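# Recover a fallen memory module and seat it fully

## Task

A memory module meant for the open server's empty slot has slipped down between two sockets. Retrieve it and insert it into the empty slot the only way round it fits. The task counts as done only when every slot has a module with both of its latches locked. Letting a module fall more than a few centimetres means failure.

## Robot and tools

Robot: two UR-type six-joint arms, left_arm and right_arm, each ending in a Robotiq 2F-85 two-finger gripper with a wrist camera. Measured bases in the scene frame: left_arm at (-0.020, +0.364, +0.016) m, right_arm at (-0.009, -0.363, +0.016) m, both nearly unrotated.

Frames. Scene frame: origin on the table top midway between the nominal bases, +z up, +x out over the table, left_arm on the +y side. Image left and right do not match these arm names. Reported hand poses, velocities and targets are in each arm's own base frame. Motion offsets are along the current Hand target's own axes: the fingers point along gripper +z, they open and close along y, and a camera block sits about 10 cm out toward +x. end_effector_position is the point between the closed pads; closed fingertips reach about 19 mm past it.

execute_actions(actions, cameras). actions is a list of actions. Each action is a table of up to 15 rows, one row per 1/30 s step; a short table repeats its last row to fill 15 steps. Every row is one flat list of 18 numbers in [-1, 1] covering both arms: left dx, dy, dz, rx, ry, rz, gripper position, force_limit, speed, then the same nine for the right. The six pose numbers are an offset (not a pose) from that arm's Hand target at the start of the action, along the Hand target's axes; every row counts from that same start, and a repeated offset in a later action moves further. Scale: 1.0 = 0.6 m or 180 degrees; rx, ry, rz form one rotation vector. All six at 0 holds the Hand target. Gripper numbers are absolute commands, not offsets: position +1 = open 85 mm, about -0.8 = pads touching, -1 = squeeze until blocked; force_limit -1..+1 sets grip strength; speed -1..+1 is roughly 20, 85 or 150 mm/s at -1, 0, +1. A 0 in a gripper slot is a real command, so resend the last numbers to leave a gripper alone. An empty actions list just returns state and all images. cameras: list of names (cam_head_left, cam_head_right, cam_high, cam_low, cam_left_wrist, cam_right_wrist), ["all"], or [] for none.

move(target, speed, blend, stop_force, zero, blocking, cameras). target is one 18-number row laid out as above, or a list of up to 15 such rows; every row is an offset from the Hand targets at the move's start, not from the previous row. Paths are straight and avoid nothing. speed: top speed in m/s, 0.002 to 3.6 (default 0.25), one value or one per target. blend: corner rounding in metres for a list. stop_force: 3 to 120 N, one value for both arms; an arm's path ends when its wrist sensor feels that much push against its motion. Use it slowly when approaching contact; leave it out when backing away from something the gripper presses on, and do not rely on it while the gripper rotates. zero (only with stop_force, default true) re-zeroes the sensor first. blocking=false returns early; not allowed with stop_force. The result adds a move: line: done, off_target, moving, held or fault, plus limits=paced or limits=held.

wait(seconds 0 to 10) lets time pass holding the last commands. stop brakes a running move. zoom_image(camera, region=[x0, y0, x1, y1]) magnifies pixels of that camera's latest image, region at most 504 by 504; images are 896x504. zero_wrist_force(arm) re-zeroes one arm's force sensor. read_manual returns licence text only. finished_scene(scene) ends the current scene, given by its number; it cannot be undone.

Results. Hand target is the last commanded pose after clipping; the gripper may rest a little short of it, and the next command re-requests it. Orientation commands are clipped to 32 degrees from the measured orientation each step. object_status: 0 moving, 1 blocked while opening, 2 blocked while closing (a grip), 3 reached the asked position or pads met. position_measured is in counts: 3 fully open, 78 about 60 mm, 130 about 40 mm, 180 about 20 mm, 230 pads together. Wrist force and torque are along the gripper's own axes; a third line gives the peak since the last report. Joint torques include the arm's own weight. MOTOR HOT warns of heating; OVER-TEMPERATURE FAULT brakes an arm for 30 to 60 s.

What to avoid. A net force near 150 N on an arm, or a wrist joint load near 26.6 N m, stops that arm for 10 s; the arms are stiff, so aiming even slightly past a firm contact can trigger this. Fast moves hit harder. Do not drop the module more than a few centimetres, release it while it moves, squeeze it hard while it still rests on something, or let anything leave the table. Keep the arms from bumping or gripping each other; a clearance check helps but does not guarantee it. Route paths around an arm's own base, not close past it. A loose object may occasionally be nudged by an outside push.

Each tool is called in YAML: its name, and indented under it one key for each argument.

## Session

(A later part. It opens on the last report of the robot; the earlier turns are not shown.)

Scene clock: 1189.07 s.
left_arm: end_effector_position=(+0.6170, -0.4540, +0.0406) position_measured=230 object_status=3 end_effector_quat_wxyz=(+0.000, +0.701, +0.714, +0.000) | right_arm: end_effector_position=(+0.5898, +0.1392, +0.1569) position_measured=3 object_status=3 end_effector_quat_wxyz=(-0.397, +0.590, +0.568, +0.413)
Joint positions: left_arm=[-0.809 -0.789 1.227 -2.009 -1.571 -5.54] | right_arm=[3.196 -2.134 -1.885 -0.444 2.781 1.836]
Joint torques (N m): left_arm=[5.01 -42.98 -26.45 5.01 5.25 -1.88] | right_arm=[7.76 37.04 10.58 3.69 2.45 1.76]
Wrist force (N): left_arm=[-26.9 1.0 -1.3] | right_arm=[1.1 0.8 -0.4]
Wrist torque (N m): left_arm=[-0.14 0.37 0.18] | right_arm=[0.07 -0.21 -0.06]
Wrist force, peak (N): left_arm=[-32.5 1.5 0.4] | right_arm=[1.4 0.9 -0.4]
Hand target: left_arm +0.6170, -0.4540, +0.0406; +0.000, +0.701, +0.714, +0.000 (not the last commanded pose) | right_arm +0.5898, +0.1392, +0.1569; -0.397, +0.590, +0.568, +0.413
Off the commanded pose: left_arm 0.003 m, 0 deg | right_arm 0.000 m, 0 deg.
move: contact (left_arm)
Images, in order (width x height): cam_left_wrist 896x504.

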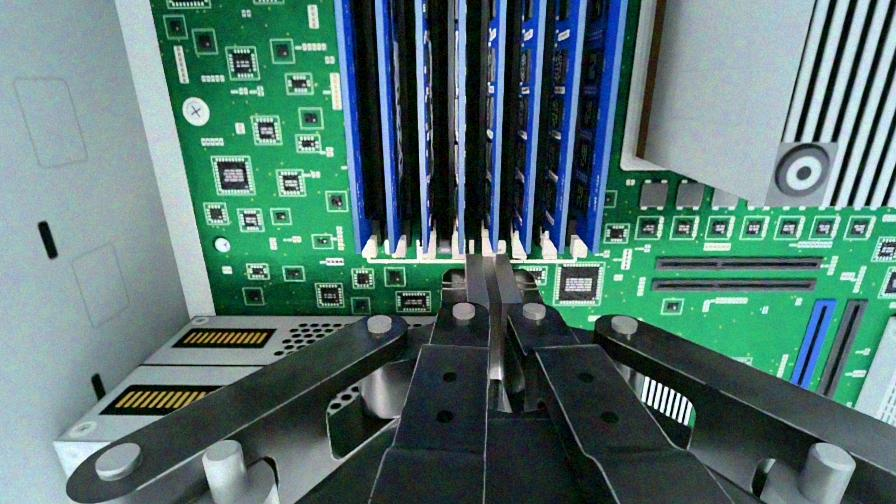

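move:
  target:
    - [-0.0088,0,0,0,0,0,-1,-0.5,-1, 0,0,0,0,0,0,1,-0.5,0]
    - [-0.0088,-0.016,0,0,0,0,-1,-0.5,-1, 0,0,0,0,0,0,1,-0.5,0]
  speed: 0.03

move:
  target: [0.014,0,0,0,0,0,-1,-0.5,-1, 0,0,0,0,0,0,1,-0.5,0]
  speed: 0.006
  stop_force: 28
  cameras: ["cam_left_wrist"]

move:
  target:
    - [-0.0088,0,0,0,0,0,-1,-0.5,-1, 0,0,0,0,0,0,1,-0.5,0]
    - [-0.0088,-0.016,0,0,0,0,-1,-0.5,-1, 0,0,0,0,0,0,1,-0.5,0]
  speed: 0.03

move:
  target: [0.014,0,0,0,0,0,-1,-0.5,-1, 0,0,0,0,0,0,1,-0.5,0]
  speed: 0.006
  stop_force: 28
  cameras: ["cam_left_wrist"]

Scene clock: 1200.13 s.
left_arm: end_effector_position=(+0.6076, -0.4594, +0.0406) position_measured=230 object_status=3 end_effector_quat_wxyz=(+0.000, +0.701, +0.714, +0.000) | right_arm: end_effector_position=(+0.5898, +0.1392, +0.1569) position_measured=3 object_status=3 end_effector_quat_wxyz=(-0.397, +0.590, +0.568, +0.413)
Joint positions: left_arm=[-0.823 -0.798 1.245 -2.017 -1.571 -5.554] | right_arm=[3.196 -2.134 -1.885 -0.444 2.781 1.836]
Joint torques (N m): left_arm=[-9.83 -66.43 -10.29 -5.47 -0.52 -1.65] | right_arm=[7.85 36.78 10.97 3.63 2.56 1.72]
Wrist force (N): left_arm=[0.2 -0.2 0.7] | right_arm=[0.9 0.9 -0.3]
Wrist torque (N m): left_arm=[-0.09 0.16 0.28] | right_arm=[0.08 -0.19 -0.06]
Wrist force, peak (N): left_arm=[-27.5 1.4 -1.8] | right_arm=[1.3 0.9 -0.9]
Hand target: left_arm +0.6075, -0.4594, +0.0406; +0.000, +0.701, +0.714, +0.000 | right_arm +0.5898, +0.1392, +0.1569; -0.397, +0.590, +0.568, +0.413
Off the commanded pose: left_arm 0.000 m, 0 deg | right_arm 0.000 m, 0 deg.
move: done

Scene clock: 1202.27 s.
left_arm: end_effector_position=(+0.6074, -0.4546, +0.0406) position_measured=230 object_status=3 end_effector_quat_wxyz=(+0.000, +0.701, +0.713, +0.000) | right_arm: end_effector_position=(+0.5898, +0.1392, +0.1569) position_measured=3 object_status=3 end_effector_quat_wxyz=(-0.397, +0.590, +0.568, +0.413)
Joint positions: left_arm=[-0.819 -0.806 1.258 -2.023 -1.571 -5.55] | right_arm=[3.196 -2.134 -1.885 -0.444 2.781 1.836]
Joint torques (N m): left_arm=[2.65 -43.89 -27.87 3.37 4.81 -1.72] | right_arm=[7.87 37.26 10.7 3.57 2.76 1.68]
Wrist force (N): left_arm=[-25.7 2.9 2.1] | right_arm=[1.0 0.8 -0.5]
Wrist torque (N m): left_arm=[-0.12 0.37 0.19] | right_arm=[0.07 -0.20 -0.06]
Wrist force, peak (N): left_arm=[-31.3 3.0 3.4] | right_arm=[1.2 1.1 -0.7]
Hand target: left_arm +0.6074, -0.4547, +0.0406; +0.000, +0.701, +0.713, +0.000 (not the last commanded pose) | right_arm +0.5898, +0.1392, +0.1569; -0.397, +0.590, +0.568, +0.413
Off the commanded pose: left_arm 0.004 m, 0 deg | right_arm 0.000 m, 0 deg.
move: contact (left_arm)
Images, in order (width x height): cam_left_wrist 896x504.

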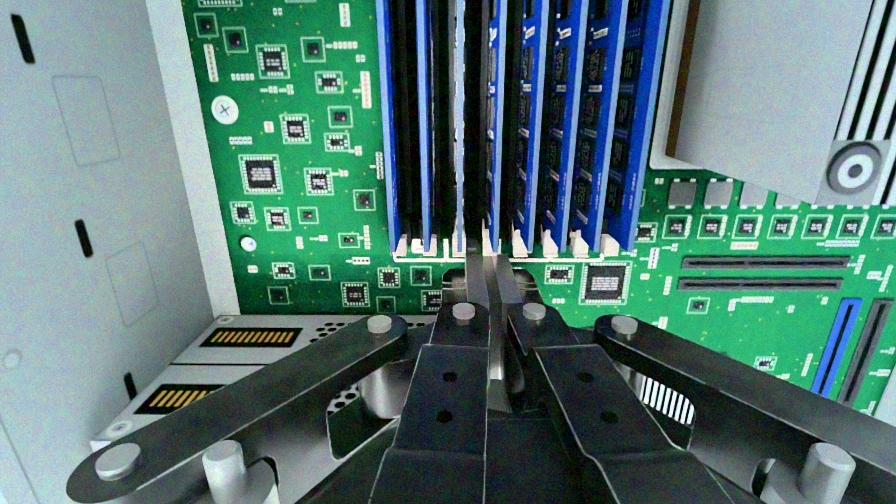

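Scene clock: 1203.67 s.
left_arm: end_effector_position=(+0.5980, -0.4601, +0.0406) position_measured=230 object_status=3 end_effector_quat_wxyz=(+0.000, +0.701, +0.713, +0.000) | right_arm: end_effector_position=(+0.5898, +0.1392, +0.1569) position_measured=3 object_status=3 end_effector_quat_wxyz=(-0.397, +0.590, +0.568, +0.413)
Joint positions: left_arm=[-0.833 -0.815 1.275 -2.031 -1.571 -5.564] | right_arm=[3.196 -2.134 -1.885 -0.444 2.781 1.836]
Joint torques (N m): left_arm=[-9.99 -64.67 -8.12 -5.31 -0.39 -1.7] | right_arm=[7.25 37.51 10.54 3.39 2.8 1.76]
Wrist force (N): left_arm=[0.2 -0.2 0.6] | right_arm=[0.9 0.9 -0.6]
Wrist torque (N m): left_arm=[-0.09 0.16 0.28] | right_arm=[0.08 -0.19 -0.05]
Wrist force, peak (N): left_arm=[-25.6 2.7 1.9] | right_arm=[1.3 1.0 -0.6]
Hand target: left_arm +0.5979, -0.4601, +0.0406; +0.000, +0.701, +0.713, +0.000 | right_arm +0.5898, +0.1392, +0.1569; -0.397, +0.590, +0.568, +0.413
Off the commanded pose: left_arm 0.000 m, 0 deg | right_arm 0.000 m, 0 deg.
move: done

Scene clock: 1205.90 s.
left_arm: end_effector_position=(+0.5979, -0.4547, +0.0407) position_measured=230 object_status=3 end_effector_quat_wxyz=(+0.000, +0.701, +0.713, +0.000) | right_arm: end_effector_position=(+0.5898, +0.1392, +0.1569) position_measured=3 object_status=3 end_effector_quat_wxyz=(-0.397, +0.590, +0.568, +0.413)
Joint positions: left_arm=[-0.829 -0.823 1.29 -2.038 -1.571 -5.559] | right_arm=[3.196 -2.134 -1.885 -0.444 2.781 1.836]
Joint torques (N m): left_arm=[0.45 -43.85 -26.71 5.31 3.96 -1.86] | right_arm=[8.02 36.56 10.79 3.3 2.85 1.72]
Wrist force (N): left_arm=[-25.7 7.1 2.9] | right_arm=[0.9 0.9 -0.7]
Wrist torque (N m): left_arm=[-0.17 0.40 0.24] | right_arm=[0.08 -0.17 -0.06]
Wrist force, peak (N): left_arm=[-31.7 8.1 5.8] | right_arm=[1.5 0.7 -0.5]
Hand target: left_arm +0.5978, -0.4547, +0.0407; +0.000, +0.701, +0.713, +0.000 (not the last commanded pose) | right_arm +0.5898, +0.1392, +0.1569; -0.397, +0.590, +0.568, +0.413
Off the commanded pose: left_arm 0.003 m, 0 deg | right_arm 0.000 m, 0 deg.
move: contact (left_arm)
Images, in order (width x height): cam_left_wrist 896x504.

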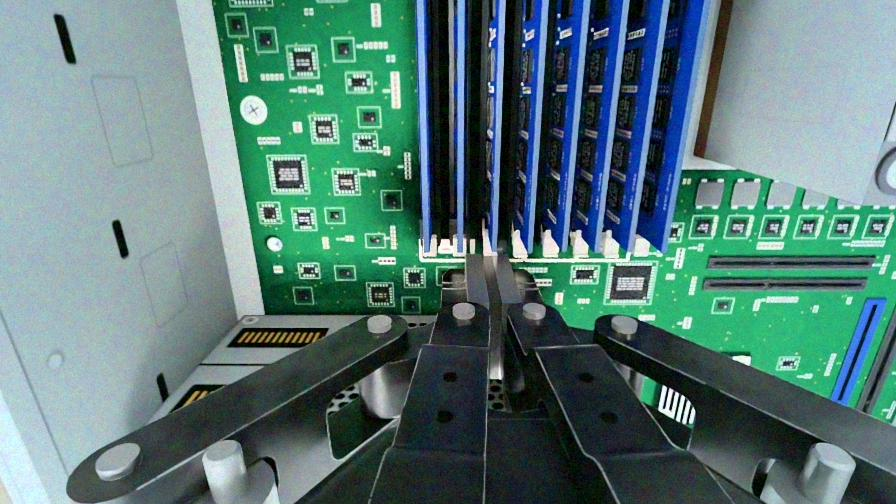

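move:
  target:
    - [-0.0075,0,0,0,0,0,-1,-0.5,-1, 0,0,0,0,0,0,1,-0.5,0]
    - [-0.0075,0,-0.0572,0,0,0,-1,-0.5,-1, 0,0,0,0,0,0,1,-0.5,0]
    - [0.2888,0.0008,-0.0572,0,0,0,-1,-0.5,-1, 0,0,0,0,0,0,1,-0.5,0]
  speed: [0.05,0.08,0.15]
  blend: [0.002,0.003,0]
  cameras: ["cam_left_wrist","cam_right_wrist"]

Scene clock: 1217.67 s.
left_arm: end_effector_position=(+0.5952, -0.2817, +0.0750) position_measured=230 object_status=3 end_effector_quat_wxyz=(+0.000, +0.701, +0.713, +0.000) | right_arm: end_effector_position=(+0.5898, +0.1392, +0.1569) position_measured=3 object_status=3 end_effector_quat_wxyz=(-0.397, +0.590, +0.568, +0.413)
Joint positions: left_arm=[-0.646 -1.059 1.597 -2.11 -1.571 -5.376] | right_arm=[3.196 -2.134 -1.885 -0.444 2.781 1.836]
Joint torques (N m): left_arm=[7.18 -56.55 -7.11 -4.96 -1.21 1.43] | right_arm=[7.32 37.06 10.97 3.16 2.91 1.65]
Wrist force (N): left_arm=[0.2 0.0 0.5] | right_arm=[1.3 0.8 -0.5]
Wrist torque (N m): left_arm=[-0.06 0.15 0.12] | right_arm=[0.08 -0.23 -0.06]
Wrist force, peak (N): left_arm=[-25.9 7.0 3.5] | right_arm=[1.1 1.1 -0.7]
Hand target: left_arm +0.5952, -0.2814, +0.0750; +0.000, +0.701, +0.713, +0.000 | right_arm +0.5898, +0.1392, +0.1569; -0.397, +0.590, +0.568, +0.413
Off the commanded pose: left_arm 0.000 m, 0 deg | right_arm 0.000 m, 0 deg.
move: done
Images, in order (width x height): cam_left_wrist 896x504, cam_right_wrist 896x504.

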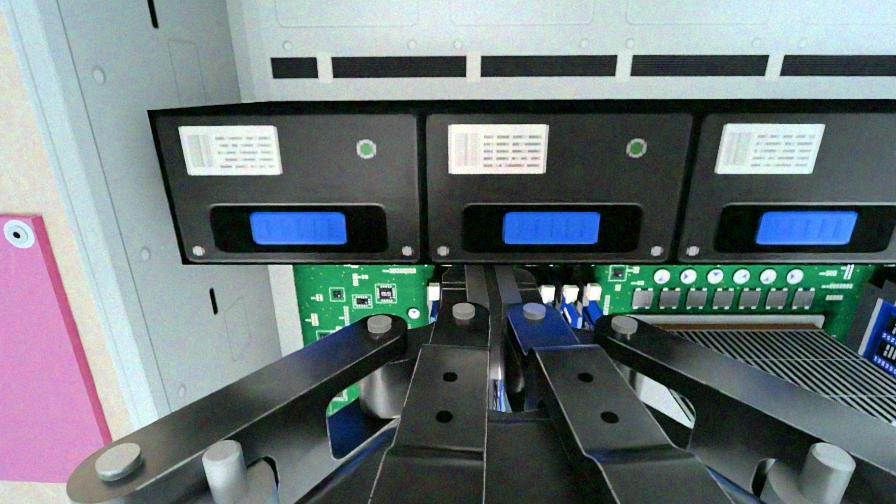

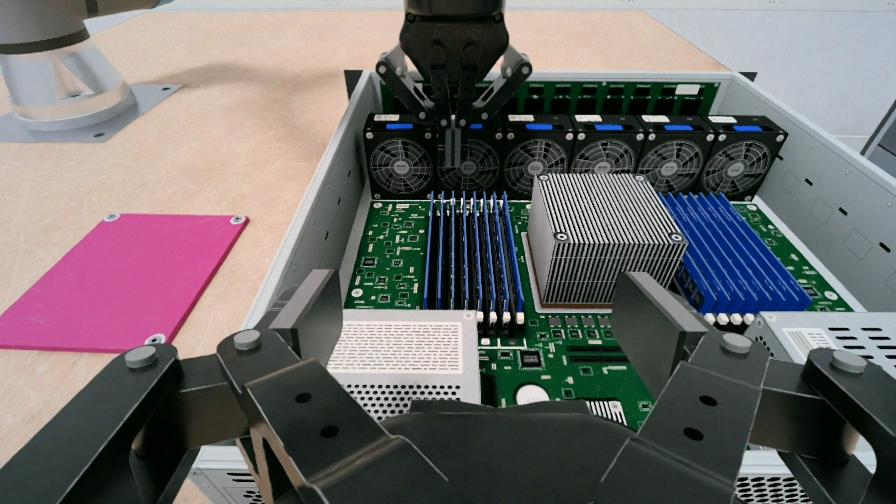

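zoom_image:
  camera: "cam_right_wrist"
  region: [410, 170, 540, 350]

move:
  target: [0,0,0.0575,0,0,0,-1,-0.5,-1, 0,0,0,0,0,0,1,-0.5,0]
  speed: 0.025
  stop_force: 8

move:
  target: [-0.014,0,0,0,0,0,-1,-0.5,-1, 0,0,0,0,0,0,1,-0.5,0]
  speed: 0.006
  stop_force: 28
  cameras: ["cam_left_wrist"]

Scaled by 2.800 from the camera's 896x504 image, which has a finer 1280x720 frame.

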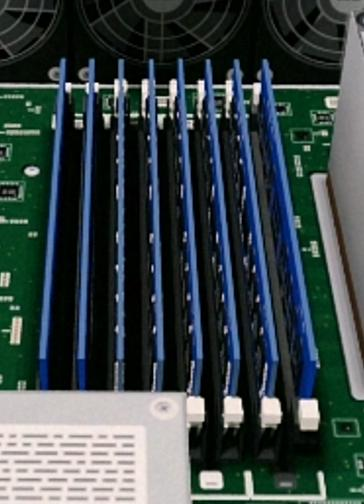

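Scene clock: 1226.57 s.
left_arm: end_effector_position=(+0.5952, -0.2814, +0.0405) position_measured=230 object_status=3 end_effector_quat_wxyz=(+0.000, +0.701, +0.713, +0.000) | right_arm: end_effector_position=(+0.5898, +0.1392, +0.1569) position_measured=3 object_status=3 end_effector_quat_wxyz=(-0.397, +0.590, +0.568, +0.413)
Joint positions: left_arm=[-0.646 -1.015 1.629 -2.186 -1.571 -5.376] | right_arm=[3.196 -2.134 -1.885 -0.444 2.781 1.836]
Joint torques (N m): left_arm=[2.32 -36.61 -7.95 -5.31 -0.98 0.65] | right_arm=[7.54 37.94 10.35 3.1 2.81 1.54]
Wrist force (N): left_arm=[0.4 -0.2 0.6] | right_arm=[0.9 0.8 -0.6]
Wrist torque (N m): left_arm=[-0.08 0.12 0.13] | right_arm=[0.07 -0.18 -0.06]
Wrist force, peak (N): left_arm=[0.6 -0.4 0.9] | right_arm=[1.2 0.9 -0.7]
Hand target: left_arm +0.5952, -0.2814, +0.0405; +0.000, +0.701, +0.713, +0.000 | right_arm +0.5898, +0.1392, +0.1569; -0.397, +0.590, +0.568, +0.413
Off the commanded pose: left_arm 0.000 m, 0 deg | right_arm 0.000 m, 0 deg.
move: done

Scene clock: 1228.60 s.
left_arm: end_effector_position=(+0.5954, -0.2893, +0.0405) position_measured=230 object_status=3 end_effector_quat_wxyz=(+0.000, +0.701, +0.713, +0.000) | right_arm: end_effector_position=(+0.5898, +0.1392, +0.1569) position_measured=3 object_status=3 end_effector_quat_wxyz=(-0.397, +0.590, +0.568, +0.413)
Joint positions: left_arm=[-0.655 -1.008 1.617 -2.181 -1.571 -5.386] | right_arm=[3.196 -2.134 -1.885 -0.444 2.781 1.836]
Joint torques (N m): left_arm=[-10.03 -48.35 -14.82 -8.21 -5.78 1.34] | right_arm=[7.03 37.83 10.62 2.94 2.83 1.42]
Wrist force (N): left_arm=[31.1 -0.8 -8.4] | right_arm=[1.0 0.8 -0.6]
Wrist torque (N m): left_arm=[-0.05 -0.17 0.27] | right_arm=[0.07 -0.21 -0.06]
Wrist force, peak (N): left_arm=[31.2 -0.8 -10.0] | right_arm=[1.2 1.0 -0.5]
Hand target: left_arm +0.5954, -0.2892, +0.0405; +0.000, +0.701, +0.713, +0.000 (not the last commanded pose) | right_arm +0.5898, +0.1392, +0.1569; -0.397, +0.590, +0.568, +0.413
Off the commanded pose: left_arm 0.001 m, 0 deg | right_arm 0.000 m, 0 deg.
move: contact (left_arm)
Images, in order (width x height): cam_left_wrist 896x504.

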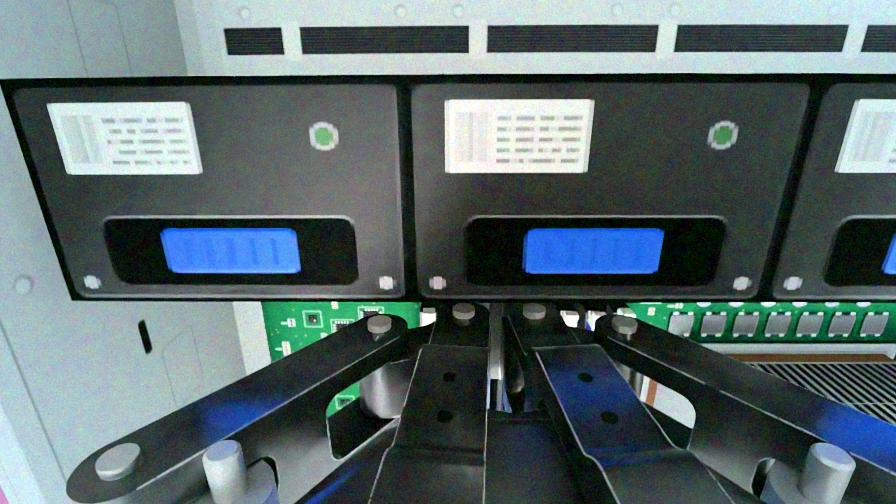

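move:
  target:
    - [0.013,0,0,0,0,0,-1,-0.5,-1, 0,0,0,0,0,0,1,-0.5,0]
    - [0.013,0.016,0,0,0,0,-1,-0.5,-1, 0,0,0,0,0,0,1,-0.5,0]
  speed: [0.04,0.02]

move:
  target: [-0.0155,0,0,0,0,0,-1,-0.5,-1, 0,0,0,0,0,0,1,-0.5,0]
  speed: 0.006
  stop_force: 28

move:
  target:
    - [0.013,0,0,0,0,0,-1,-0.5,-1, 0,0,0,0,0,0,1,-0.5,0]
    - [0.013,0.016,0,0,0,0,-1,-0.5,-1, 0,0,0,0,0,0,1,-0.5,0]
  speed: [0.04,0.02]

move:
  target: [-0.0155,0,0,0,0,0,-1,-0.5,-1, 0,0,0,0,0,0,1,-0.5,0]
  speed: 0.006
  stop_force: 28

Scene clock: 1239.20 s.
left_arm: end_effector_position=(+0.6047, -0.2812, +0.0405) position_measured=230 object_status=3 end_effector_quat_wxyz=(+0.000, +0.701, +0.713, +0.000) | right_arm: end_effector_position=(+0.5898, +0.1392, +0.1569) position_measured=3 object_status=3 end_effector_quat_wxyz=(-0.397, +0.590, +0.568, +0.413)
Joint positions: left_arm=[-0.637 -0.998 1.6 -2.174 -1.571 -5.367] | right_arm=[3.196 -2.134 -1.885 -0.444 2.781 1.836]
Joint torques (N m): left_arm=[7.34 -35.59 -34.12 -0.59 0.94 1.54] | right_arm=[7.97 38.06 11.05 2.85 2.88 1.33]
Wrist force (N): left_arm=[0.5 0.1 0.6] | right_arm=[0.9 0.7 -0.2]
Wrist torque (N m): left_arm=[-0.04 0.10 0.13] | right_arm=[0.05 -0.19 -0.06]
Wrist force, peak (N): left_arm=[30.9 -0.8 -9.6] | right_arm=[1.3 0.9 -0.6]
Hand target: left_arm +0.6048, -0.2812, +0.0405; +0.000, +0.701, +0.713, +0.000 | right_arm +0.5898, +0.1392, +0.1569; -0.397, +0.590, +0.568, +0.413
Off the commanded pose: left_arm 0.000 m, 0 deg | right_arm 0.000 m, 0 deg.
move: done

Scene clock: 1241.83 s.
left_arm: end_effector_position=(+0.6050, -0.2892, +0.0404) position_measured=230 object_status=3 end_effector_quat_wxyz=(+0.000, +0.701, +0.714, +0.000) | right_arm: end_effector_position=(+0.5898, +0.1392, +0.1569) position_measured=3 object_status=3 end_effector_quat_wxyz=(-0.397, +0.590, +0.568, +0.413)
Joint positions: left_arm=[-0.646 -0.99 1.588 -2.168 -1.57 -5.377] | right_arm=[3.196 -2.134 -1.885 -0.444 2.781 1.836]
Joint torques (N m): left_arm=[-6.26 -55.13 -11.58 -8.18 -5.62 1.62] | right_arm=[7.69 38.6 10.49 2.72 2.8 1.22]
Wrist force (N): left_arm=[26.9 -1.5 -7.9] | right_arm=[1.2 0.7 -0.6]
Wrist torque (N m): left_arm=[-0.08 -0.22 0.27] | right_arm=[0.05 -0.21 -0.06]
Wrist force, peak (N): left_arm=[31.9 -1.7 -10.2] | right_arm=[1.2 0.9 -0.7]
Hand target: left_arm +0.6050, -0.2892, +0.0404; +0.000, +0.701, +0.714, +0.000 (not the last commanded pose) | right_arm +0.5898, +0.1392, +0.1569; -0.397, +0.590, +0.568, +0.413
Off the commanded pose: left_arm 0.001 m, 0 deg | right_arm 0.000 m, 0 deg.
move: contact (left_arm)

Scene clock: 1243.40 s.
left_arm: end_effector_position=(+0.6143, -0.2812, +0.0405) position_measured=230 object_status=3 end_effector_quat_wxyz=(+0.000, +0.701, +0.714, +0.000) | right_arm: end_effector_position=(+0.5898, +0.1392, +0.1569) position_measured=3 object_status=3 end_effector_quat_wxyz=(-0.397, +0.590, +0.568, +0.413)
Joint positions: left_arm=[-0.628 -0.98 1.57 -2.161 -1.57 -5.359] | right_arm=[3.196 -2.134 -1.885 -0.444 2.781 1.836]
Joint torques (N m): left_arm=[6.37 -38.78 -35.4 -0.67 0.86 1.7] | right_arm=[7.1 37.81 10.66 2.62 2.84 1.23]
Wrist force (N): left_arm=[0.4 0.1 0.7] | right_arm=[0.9 0.7 -0.5]
Wrist torque (N m): left_arm=[-0.05 0.11 0.12] | right_arm=[0.06 -0.20 -0.06]
Wrist force, peak (N): left_arm=[26.9 -1.5 -7.4] | right_arm=[1.1 1.0 -0.7]
Hand target: left_arm +0.6144, -0.2812, +0.0405; +0.000, +0.701, +0.714, +0.000 | right_arm +0.5898, +0.1392, +0.1569; -0.397, +0.590, +0.568, +0.413
Off the commanded pose: left_arm 0.000 m, 0 deg | right_arm 0.000 m, 0 deg.
move: done

Scene clock: 1245.93 s.
left_arm: end_effector_position=(+0.6146, -0.2885, +0.0404) position_measured=230 object_status=3 end_effector_quat_wxyz=(+0.000, +0.701, +0.714, +0.000) | right_arm: end_effector_position=(+0.5898, +0.1392, +0.1569) position_measured=3 object_status=3 end_effector_quat_wxyz=(-0.397, +0.590, +0.568, +0.413)
Joint positions: left_arm=[-0.637 -0.974 1.558 -2.156 -1.57 -5.368] | right_arm=[3.196 -2.134 -1.885 -0.444 2.781 1.836]
Joint torques (N m): left_arm=[-5.94 -55.55 -12.19 -8.1 -5.18 1.58] | right_arm=[7.01 37.77 10.97 2.64 2.86 1.22]
Wrist force (N): left_arm=[26.8 -1.7 -5.4] | right_arm=[0.9 0.5 -0.6]
Wrist torque (N m): left_arm=[-0.06 -0.22 0.29] | right_arm=[0.02 -0.19 -0.06]
Wrist force, peak (N): left_arm=[32.3 -1.9 -9.6] | right_arm=[1.1 1.1 -0.7]
Hand target: left_arm +0.6146, -0.2885, +0.0404; +0.000, +0.701, +0.714, +0.000 (not the last commanded pose) | right_arm +0.5898, +0.1392, +0.1569; -0.397, +0.590, +0.568, +0.413
Off the commanded pose: left_arm 0.002 m, 0 deg | right_arm 0.000 m, 0 deg.
move: contact (left_arm)

move:
  target:
    - [0.0122,0,0,0,0,0,-1,-0.5,-1, 0,0,0,0,0,0,1,-0.5,0]
    - [0.0122,0.0158,0,0,0,0,-1,-0.5,-1, 0,0,0,0,0,0,1,-0.5,0]
  speed: [0.04,0.02]

move:
  target: [-0.0155,0,0,0,0,0,-1,-0.5,-1, 0,0,0,0,0,0,1,-0.5,0]
  speed: 0.006
  stop_force: 28

Scene clock: 1254.70 s.
left_arm: end_effector_position=(+0.6238, -0.2810, +0.0404) position_measured=230 object_status=3 end_effector_quat_wxyz=(+0.000, +0.701, +0.714, +0.000) | right_arm: end_effector_position=(+0.5898, +0.1392, +0.1569) position_measured=3 object_status=3 end_effector_quat_wxyz=(-0.397, +0.590, +0.568, +0.413)
Joint positions: left_arm=[-0.62 -0.963 1.54 -2.148 -1.57 -5.35] | right_arm=[3.196 -2.134 -1.885 -0.444 2.781 1.836]
Joint torques (N m): left_arm=[7.46 -39.46 -36.5 -0.55 1.01 1.52] | right_arm=[7.19 38.83 10.95 2.35 2.82 1.02]
Wrist force (N): left_arm=[0.3 -0.2 0.5] | right_arm=[0.9 0.8 -0.5]
Wrist torque (N m): left_arm=[-0.08 0.13 0.12] | right_arm=[0.07 -0.19 -0.05]
Wrist force, peak (N): left_arm=[27.1 -1.5 -6.6] | right_arm=[1.3 0.8 -0.7]
Hand target: left_arm +0.6239, -0.2810, +0.0404; +0.000, +0.701, +0.714, +0.000 | right_arm +0.5898, +0.1392, +0.1569; -0.397, +0.590, +0.568, +0.413
Off the commanded pose: left_arm 0.000 m, 0 deg | right_arm 0.000 m, 0 deg.
move: done

Scene clock: 1257.23 s.
left_arm: end_effector_position=(+0.6241, -0.2886, +0.0404) position_measured=230 object_status=3 end_effector_quat_wxyz=(+0.000, +0.701, +0.714, +0.000) | right_arm: end_effector_position=(+0.5898, +0.1392, +0.1569) position_measured=3 object_status=3 end_effector_quat_wxyz=(-0.397, +0.590, +0.568, +0.413)
Joint positions: left_arm=[-0.628 -0.956 1.528 -2.143 -1.57 -5.359] | right_arm=[3.196 -2.134 -1.885 -0.444 2.781 1.836]
Joint torques (N m): left_arm=[-6.51 -56.66 -12.43 -8.07 -5.13 1.6] | right_arm=[7.36 38.68 11.08 2.25 2.73 1.08]
Wrist force (N): left_arm=[25.6 0.0 -6.1] | right_arm=[1.0 0.7 -0.6]
Wrist torque (N m): left_arm=[-0.02 -0.23 0.29] | right_arm=[0.05 -0.20 -0.06]
Wrist force, peak (N): left_arm=[31.0 -0.4 -8.7] | right_arm=[1.3 0.8 -0.5]
Hand target: left_arm +0.6241, -0.2886, +0.0404; +0.000, +0.701, +0.714, +0.000 (not the last commanded pose) | right_arm +0.5898, +0.1392, +0.1569; -0.397, +0.590, +0.568, +0.413
Off the commanded pose: left_arm 0.002 m, 0 deg | right_arm 0.000 m, 0 deg.
move: contact (left_arm)

move:
  target:
    - [0.0122,0,0,0,0,0,-1,-0.5,-1, 0,0,0,0,0,0,1,-0.5,0]
    - [0.0122,0,-0.0572,0,0,0,-1,-0.5,-1, 0,0,0,0,0,0,1,-0.5,0]
    - [-0.11,-0.016,-0.0575,0,0,0,-1,-0.5,-1, 0,0,0,0,0,0,1,-0.5,0]
  speed: [0.05,0.08,0.15]
  blend: [0.002,0.003,0]
  cameras: ["cam_left_wrist","cam_right_wrist"]

zoom_image:
  camera: "cam_left_wrist"
  region: [340, 20, 440, 76]

zoom_image:
  camera: "cam_left_wrist"
  region: [440, 20, 540, 76]

Scene clock: 1266.67 s.
left_arm: end_effector_position=(+0.6157, -0.3546, +0.0749) position_measured=230 object_status=3 end_effector_quat_wxyz=(+0.000, +0.701, +0.714, +0.000) | right_arm: end_effector_position=(+0.5898, +0.1392, +0.1569) position_measured=3 object_status=3 end_effector_quat_wxyz=(-0.397, +0.590, +0.568, +0.413)
Joint positions: left_arm=[-0.711 -0.949 1.414 -2.036 -1.57 -5.442] | right_arm=[3.196 -2.134 -1.885 -0.444 2.781 1.836]
Joint torques (N m): left_arm=[-8.8 -39.69 -33.2 -0.79 1.21 -1.52] | right_arm=[7.24 38.71 10.83 2.18 2.75 0.96]
Wrist force (N): left_arm=[0.6 0.1 0.4] | right_arm=[1.0 0.6 -0.5]
Wrist torque (N m): left_arm=[-0.04 0.08 0.29] | right_arm=[0.04 -0.21 -0.06]
Wrist force, peak (N): left_arm=[25.9 -0.4 -6.6] | right_arm=[1.3 0.8 -0.7]
Hand target: left_arm +0.6157, -0.3548, +0.0749; +0.000, +0.701, +0.714, +0.000 | right_arm +0.5898, +0.1392, +0.1569; -0.397, +0.590, +0.568, +0.413
Off the commanded pose: left_arm 0.000 m, 0 deg | right_arm 0.000 m, 0 deg.
move: done
Images, in order (width x height): cam_left_wrist 896x504, cam_right_wrist 896x504.

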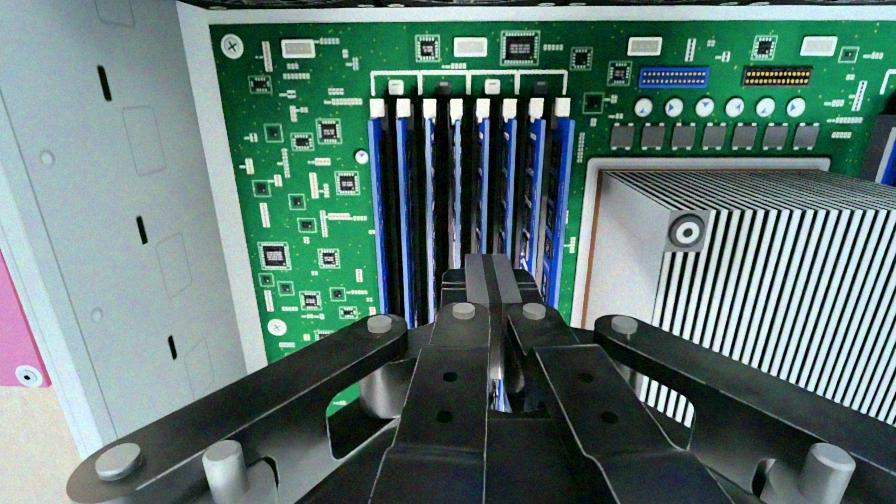

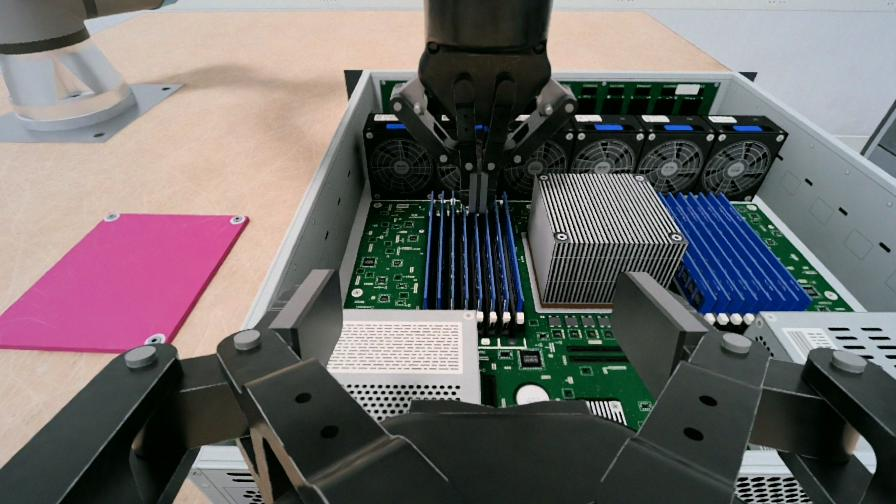

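Scaled by 5.040 from the camera's 896x504 image, which has a finer 1280x720 frame.

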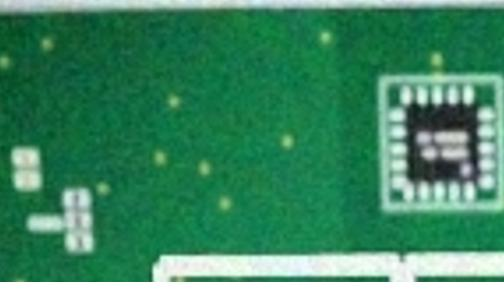

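Scaled by 5.040 from the camera's 896x504 image, which has a finer 1280x720 frame.

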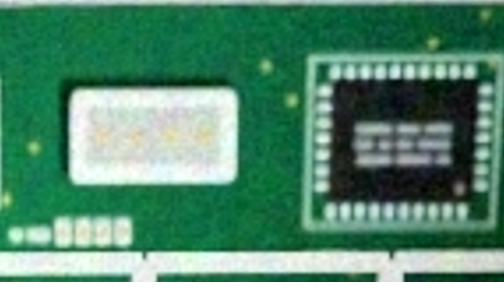

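zoom_image:
  camera: "cam_left_wrist"
  region: [365, 85, 475, 147]

zoom_image:
  camera: "cam_left_wrist"
  region: [470, 85, 580, 147]

Scaled by 4.582 from the camera's 896x504 image, which has a finer 1280x720 frame.

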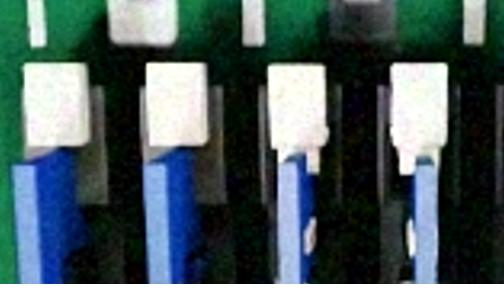

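Scaled by 4.582 from the camera's 896x504 image, which has a finer 1280x720 frame.

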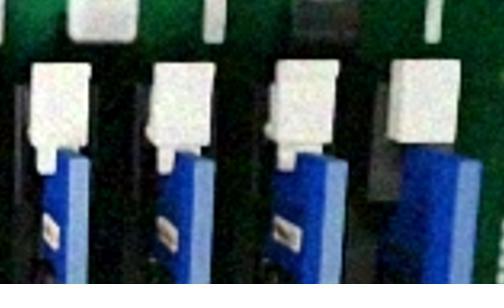

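move:
  target:
    - [-0.14,0,-0.02,0,0,0,-1,-0.5,-1, 0,0,0,0,0,0,1,-0.5,0]
  speed: 0.2
  cameras: ["cam_left_wrist","cam_right_wrist"]

zoom_image:
  camera: "cam_left_wrist"
  region: [365, 155, 475, 217]

zoom_image:
  camera: "cam_left_wrist"
  region: [465, 155, 575, 217]

Scene clock: 1277.70 s.
left_arm: end_effector_position=(+0.6173, -0.4387, +0.0868) position_measured=230 object_status=3 end_effector_quat_wxyz=(+0.000, +0.701, +0.714, +0.000) | right_arm: end_effector_position=(+0.5898, +0.1392, +0.1569) position_measured=3 object_status=3 end_effector_quat_wxyz=(-0.397, +0.590, +0.568, +0.413)
Joint positions: left_arm=[-0.795 -0.854 1.217 -1.934 -1.57 -5.526] | right_arm=[3.196 -2.134 -1.885 -0.444 2.781 1.836]
Joint torques (N m): left_arm=[-8.85 -44.92 -34.76 -0.61 0.66 -1.44] | right_arm=[7.04 38.73 10.35 2.04 2.8 1.04]
Wrist force (N): left_arm=[0.3 0.0 0.4] | right_arm=[0.9 0.7 -0.6]
Wrist torque (N m): left_arm=[-0.06 0.13 0.27] | right_arm=[0.05 -0.18 -0.06]
Wrist force, peak (N): left_arm=[2.0 0.1 0.4] | right_arm=[1.3 0.8 -0.6]
Hand target: left_arm +0.6173, -0.4388, +0.0868; +0.000, +0.701, +0.714, +0.000 | right_arm +0.5898, +0.1392, +0.1569; -0.397, +0.590, +0.568, +0.413
Off the commanded pose: left_arm 0.000 m, 0 deg | right_arm 0.000 m, 0 deg.
move: done
Images, in order (width x height): cam_left_wrist 896x504, cam_right_wrist 896x504.

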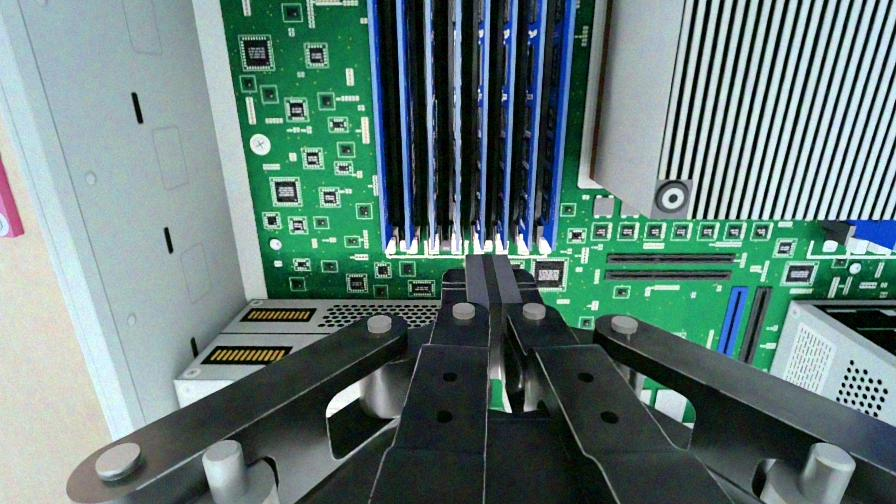

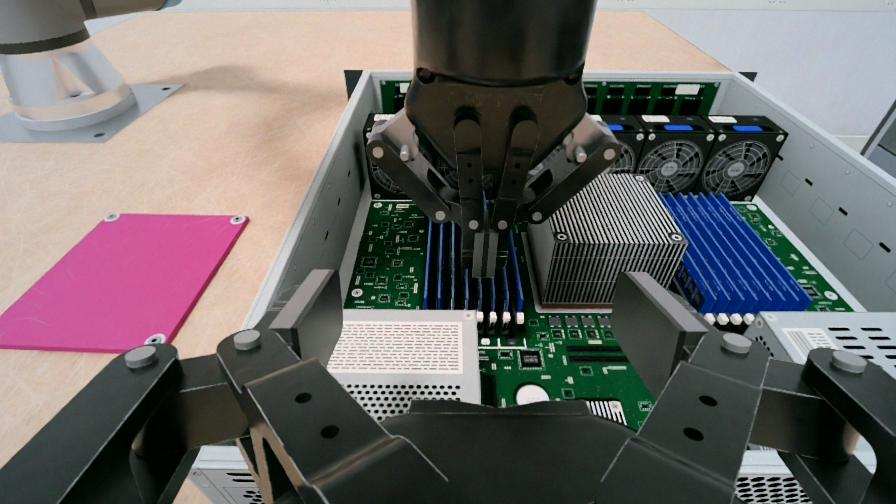

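Scaled by 4.582 from the camera's 896x504 image, which has a finer 1280x720 frame.

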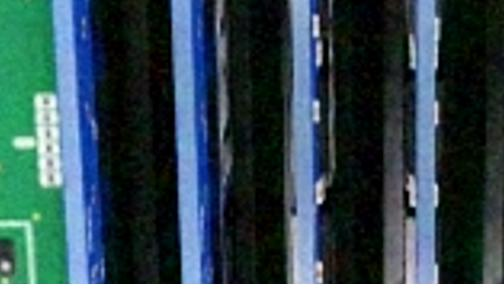

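Scaled by 4.582 from the camera's 896x504 image, which has a finer 1280x720 frame.

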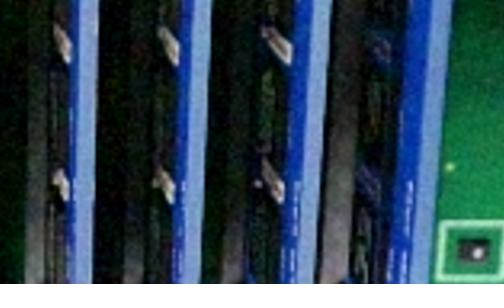

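zoom_image:
  camera: "cam_left_wrist"
  region: [375, 215, 475, 271]

zoom_image:
  camera: "cam_left_wrist"
  region: [465, 215, 565, 271]

Scaled by 5.040 from the camera's 896x504 image, which has a finer 1280x720 frame.

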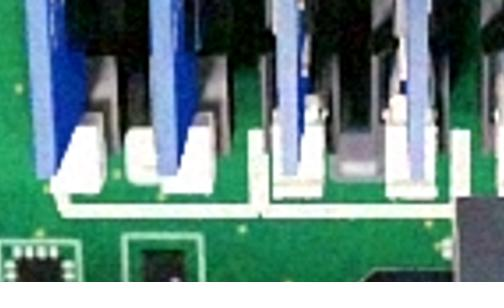

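Scaled by 5.040 from the camera's 896x504 image, which has a finer 1280x720 frame.

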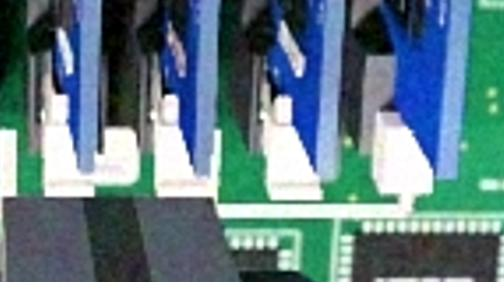

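move:
  target:
    - [0.116,-0.0180,0.03,0,0,0,-1,-0.5,-1, 0,0,0,0,0,0,1,-0.5,0]
  speed: 0.2

move:
  target: [0,0,0.02,0,0,0,-1,-0.5,-1, 0,0,0,0,0,0,1,-0.5,0]
  speed: 0.015
  stop_force: 15

move:
  target:
    - [0,0,-0.006,0,0,0,-1,-0.5,-1, 0,0,0,0,0,0,1,-0.5,0]
    - [0,0.0158,-0.006,0,0,0,-1,-0.5,-1, 0,0,0,0,0,0,1,-0.5,0]
  speed: 0.1

move:
  target: [0,0,0.02,0,0,0,-1,-0.5,-1, 0,0,0,0,0,0,1,-0.5,0]
  speed: 0.015
  stop_force: 15

move:
  target:
    - [0,0,-0.006,0,0,0,-1,-0.5,-1, 0,0,0,0,0,0,1,-0.5,0]
    - [0,0.0158,-0.006,0,0,0,-1,-0.5,-1, 0,0,0,0,0,0,1,-0.5,0]
  speed: 0.1

move:
  target: [0,0,0.02,0,0,0,-1,-0.5,-1, 0,0,0,0,0,0,1,-0.5,0]
  speed: 0.015
  stop_force: 15

Scene clock: 1291.53 s.
left_arm: end_effector_position=(+0.6052, -0.3695, +0.0689) position_measured=230 object_status=3 end_effector_quat_wxyz=(+0.000, +0.701, +0.714, +0.000) | right_arm: end_effector_position=(+0.5898, +0.1392, +0.1569) position_measured=3 object_status=3 end_effector_quat_wxyz=(-0.397, +0.590, +0.568, +0.413)
Joint positions: left_arm=[-0.737 -0.945 1.425 -2.051 -1.57 -5.468] | right_arm=[3.196 -2.134 -1.885 -0.444 2.781 1.836]
Joint torques (N m): left_arm=[8.45 -60.89 -9.99 -5.24 1.15 1.77] | right_arm=[7.3 38.78 10.83 1.93 2.81 0.85]
Wrist force (N): left_arm=[0.5 -0.3 0.7] | right_arm=[0.8 0.5 -0.7]
Wrist torque (N m): left_arm=[-0.09 0.10 0.12] | right_arm=[0.02 -0.18 -0.06]
Wrist force, peak (N): left_arm=[1.7 -0.4 0.8] | right_arm=[1.3 0.8 -0.8]
Hand target: left_arm +0.6052, -0.3694, +0.0689; +0.000, +0.701, +0.714, +0.000 | right_arm +0.5898, +0.1392, +0.1569; -0.397, +0.590, +0.568, +0.413
Off the commanded pose: left_arm 0.000 m, 0 deg | right_arm 0.000 m, 0 deg.
move: done

Scene clock: 1293.60 s.
left_arm: end_effector_position=(+0.6052, -0.3693, +0.0586) position_measured=230 object_status=3 end_effector_quat_wxyz=(+0.000, +0.700, +0.714, +0.000) | right_arm: end_effector_position=(+0.5898, +0.1392, +0.1569) position_measured=3 object_status=3 end_effector_quat_wxyz=(-0.397, +0.590, +0.568, +0.413)
Joint positions: left_arm=[-0.737 -0.934 1.435 -2.072 -1.57 -5.468] | right_arm=[3.196 -2.134 -1.885 -0.444 2.781 1.836]
Joint torques (N m): left_arm=[-8.98 -49.82 -28.61 0.07 -1.22 1.55] | right_arm=[6.72 39.15 10.97 1.81 2.85 0.87]
Wrist force (N): left_arm=[1.7 -0.9 -16.4] | right_arm=[1.1 0.7 -0.7]
Wrist torque (N m): left_arm=[-0.05 0.05 0.12] | right_arm=[0.06 -0.19 -0.06]
Wrist force, peak (N): left_arm=[8.4 -2.3 -28.8] | right_arm=[1.5 0.6 -0.5]
Hand target: left_arm +0.6052, -0.3694, +0.0586; +0.000, +0.701, +0.714, +0.000 (not the last commanded pose) | right_arm +0.5898, +0.1392, +0.1569; -0.397, +0.590, +0.568, +0.413
Off the commanded pose: left_arm 0.002 m, 0 deg | right_arm 0.000 m, 0 deg.
move: contact (left_arm)

Scene clock: 1294.83 s.
left_arm: end_effector_position=(+0.6146, -0.3692, +0.0622) position_measured=230 object_status=3 end_effector_quat_wxyz=(+0.000, +0.701, +0.714, +0.000) | right_arm: end_effector_position=(+0.5898, +0.1392, +0.1569) position_measured=3 object_status=3 end_effector_quat_wxyz=(-0.397, +0.590, +0.568, +0.413)
Joint positions: left_arm=[-0.728 -0.921 1.403 -2.052 -1.57 -5.459] | right_arm=[3.196 -2.134 -1.885 -0.444 2.781 1.836]
Joint torques (N m): left_arm=[7.57 -42.41 -34.4 -0.71 0.37 1.62] | right_arm=[7 39.27 11.06 1.77 2.8 0.78]
Wrist force (N): left_arm=[0.4 -0.1 0.3] | right_arm=[0.9 0.7 -0.5]
Wrist torque (N m): left_arm=[-0.07 0.11 0.12] | right_arm=[0.06 -0.19 -0.06]
Wrist force, peak (N): left_arm=[1.6 -1.2 -16.4] | right_arm=[1.2 0.6 -0.7]
Hand target: left_arm +0.6147, -0.3692, +0.0622; +0.000, +0.701, +0.714, +0.000 | right_arm +0.5898, +0.1392, +0.1569; -0.397, +0.590, +0.568, +0.413
Off the commanded pose: left_arm 0.000 m, 0 deg | right_arm 0.000 m, 0 deg.
move: done

Scene clock: 1296.43 s.
left_arm: end_effector_position=(+0.6148, -0.3692, +0.0587) position_measured=230 object_status=3 end_effector_quat_wxyz=(+0.000, +0.700, +0.714, +0.000) | right_arm: end_effector_position=(+0.5898, +0.1392, +0.1569) position_measured=3 object_status=3 end_effector_quat_wxyz=(-0.397, +0.590, +0.568, +0.413)
Joint positions: left_arm=[-0.728 -0.917 1.406 -2.06 -1.57 -5.459] | right_arm=[3.196 -2.134 -1.885 -0.444 2.781 1.836]
Joint torques (N m): left_arm=[-8.71 -52.21 -29.02 -0.03 -0.57 1.11] | right_arm=[7.12 38.68 10.86 1.6 2.74 0.74]
Wrist force (N): left_arm=[0.4 -1.5 -13.3] | right_arm=[1.1 0.8 -0.7]
Wrist torque (N m): left_arm=[-0.06 0.11 0.12] | right_arm=[0.06 -0.22 -0.06]
Wrist force, peak (N): left_arm=[8.0 -3.4 -30.1] | right_arm=[1.2 0.8 -0.7]
Hand target: left_arm +0.6147, -0.3692, +0.0587; +0.000, +0.701, +0.714, +0.000 (not the last commanded pose) | right_arm +0.5898, +0.1392, +0.1569; -0.397, +0.590, +0.568, +0.413
Off the commanded pose: left_arm 0.009 m, 0 deg | right_arm 0.000 m, 0 deg.
move: contact (left_arm)

Scene clock: 1297.67 s.
left_arm: end_effector_position=(+0.6241, -0.3691, +0.0623) position_measured=230 object_status=3 end_effector_quat_wxyz=(+0.000, +0.701, +0.714, +0.000) | right_arm: end_effector_position=(+0.5898, +0.1392, +0.1569) position_measured=3 object_status=3 end_effector_quat_wxyz=(-0.397, +0.590, +0.568, +0.413)
Joint positions: left_arm=[-0.719 -0.904 1.372 -2.039 -1.57 -5.45] | right_arm=[3.196 -2.134 -1.885 -0.444 2.781 1.836]
Joint torques (N m): left_arm=[7.08 -42.01 -34.25 -0.39 0.62 1.64] | right_arm=[6.74 38.82 10.86 1.58 2.86 0.72]
Wrist force (N): left_arm=[0.4 -0.1 0.7] | right_arm=[1.2 0.5 -0.5]
Wrist torque (N m): left_arm=[-0.07 0.11 0.12] | right_arm=[0.02 -0.23 -0.06]
Wrist force, peak (N): left_arm=[0.7 -1.5 -14.0] | right_arm=[1.2 0.7 -0.7]
Hand target: left_arm +0.6242, -0.3691, +0.0623; +0.000, +0.701, +0.714, +0.000 | right_arm +0.5898, +0.1392, +0.1569; -0.397, +0.590, +0.568, +0.413
Off the commanded pose: left_arm 0.000 m, 0 deg | right_arm 0.000 m, 0 deg.
move: done

Scene clock: 1299.30 s.
left_arm: end_effector_position=(+0.6243, -0.3691, +0.0586) position_measured=230 object_status=3 end_effector_quat_wxyz=(+0.000, +0.700, +0.714, +0.000) | right_arm: end_effector_position=(+0.5898, +0.1392, +0.1569) position_measured=3 object_status=3 end_effector_quat_wxyz=(-0.397, +0.590, +0.568, +0.413)
Joint positions: left_arm=[-0.719 -0.899 1.375 -2.047 -1.57 -5.45] | right_arm=[3.196 -2.134 -1.885 -0.444 2.781 1.836]
Joint torques (N m): left_arm=[-9.45 -51.91 -27.99 0.87 -1.07 1.59] | right_arm=[6.32 39.81 10.98 1.62 2.81 0.64]
Wrist force (N): left_arm=[0.0 0.5 -14.3] | right_arm=[0.9 0.7 -0.5]
Wrist torque (N m): left_arm=[-0.03 0.12 0.12] | right_arm=[0.06 -0.18 -0.06]
Wrist force, peak (N): left_arm=[6.6 0.7 -28.6] | right_arm=[0.9 1.2 -0.8]
Hand target: left_arm +0.6243, -0.3691, +0.0586; +0.000, +0.701, +0.714, +0.000 (not the last commanded pose) | right_arm +0.5898, +0.1392, +0.1569; -0.397, +0.590, +0.568, +0.413
Off the commanded pose: left_arm 0.008 m, 0 deg | right_arm 0.000 m, 0 deg.
move: contact (left_arm)

move:
  target:
    - [0,0,-0.12,0,0,0,-1,-0.5,-1, 0,0,0,0,0,0,1,-0.5,0]
  speed: 0.2
  cameras: ["cam_left_wrist","cam_right_wrist"]

Scene clock: 1303.20 s.
left_arm: end_effector_position=(+0.6242, -0.3691, +0.1305) position_measured=230 object_status=3 end_effector_quat_wxyz=(+0.000, +0.701, +0.714, +0.000) | right_arm: end_effector_position=(+0.5898, +0.1392, +0.1569) position_measured=3 object_status=3 end_effector_quat_wxyz=(-0.397, +0.590, +0.568, +0.413)
Joint positions: left_arm=[-0.719 -0.967 1.291 -1.895 -1.57 -5.45] | right_arm=[3.196 -2.134 -1.885 -0.444 2.781 1.836]
Joint torques (N m): left_arm=[-10.27 -61.39 -35 -0.35 -0.76 -1.47] | right_arm=[6.62 39.33 10.81 1.49 2.81 0.62]
Wrist force (N): left_arm=[0.3 0.2 0.6] | right_arm=[1.2 0.6 -0.5]
Wrist torque (N m): left_arm=[-0.01 0.14 0.13] | right_arm=[0.04 -0.22 -0.06]
Wrist force, peak (N): left_arm=[0.6 0.2 -15.5] | right_arm=[1.2 0.7 -0.6]
Hand target: left_arm +0.6242, -0.3691, +0.1306; +0.000, +0.701, +0.714, +0.000 | right_arm +0.5898, +0.1392, +0.1569; -0.397, +0.590, +0.568, +0.413
Off the commanded pose: left_arm 0.000 m, 0 deg | right_arm 0.000 m, 0 deg.
move: done
Images, in order (width x height): cam_left_wrist 896x504, cam_right_wrist 896x504.

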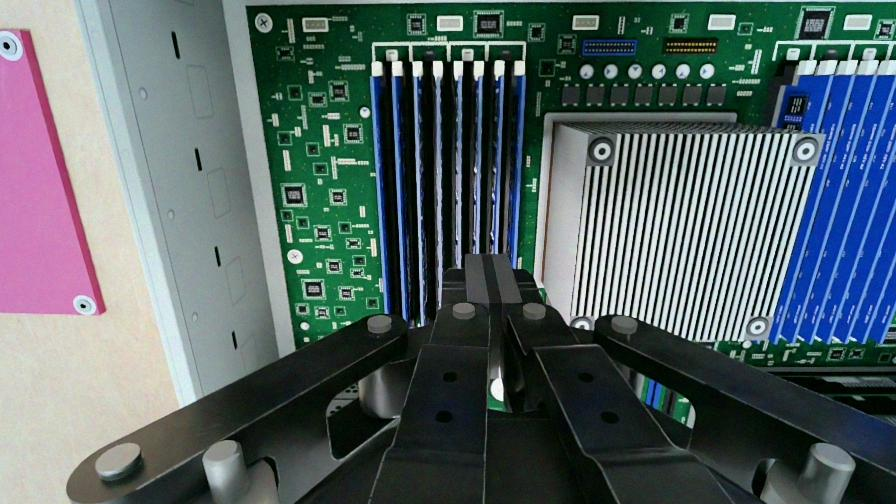

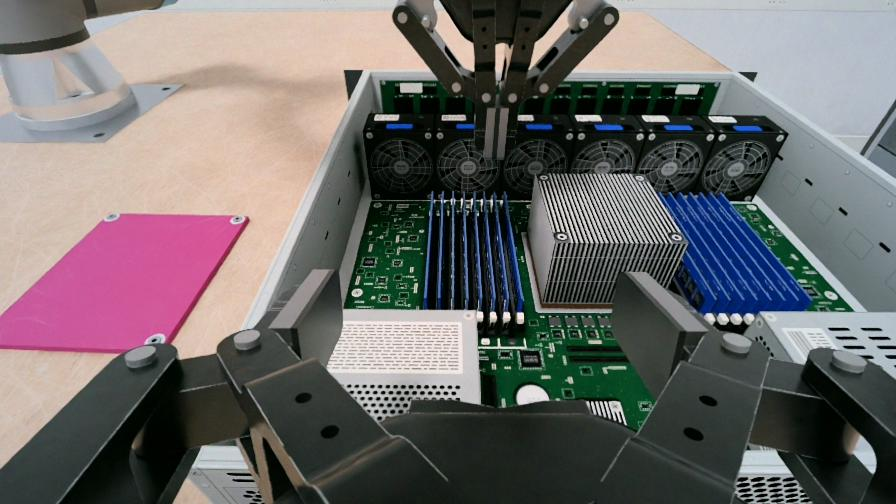

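zoom_image:
  camera: "cam_right_wrist"
  region: [650, 180, 830, 340]

Scaled by 2.800 from the camera's 896x504 image, which has a finer 1280x720 frame.

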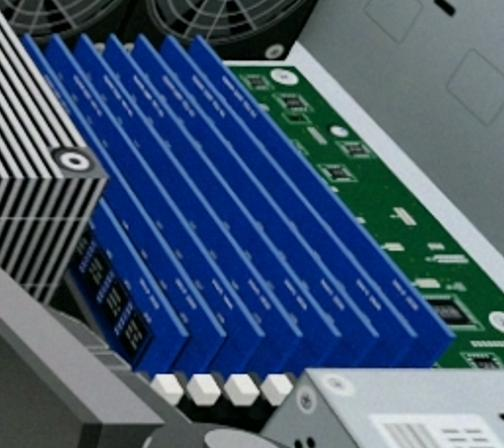

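finished_scene:
  scene: 2

The scene is finished: the task was done.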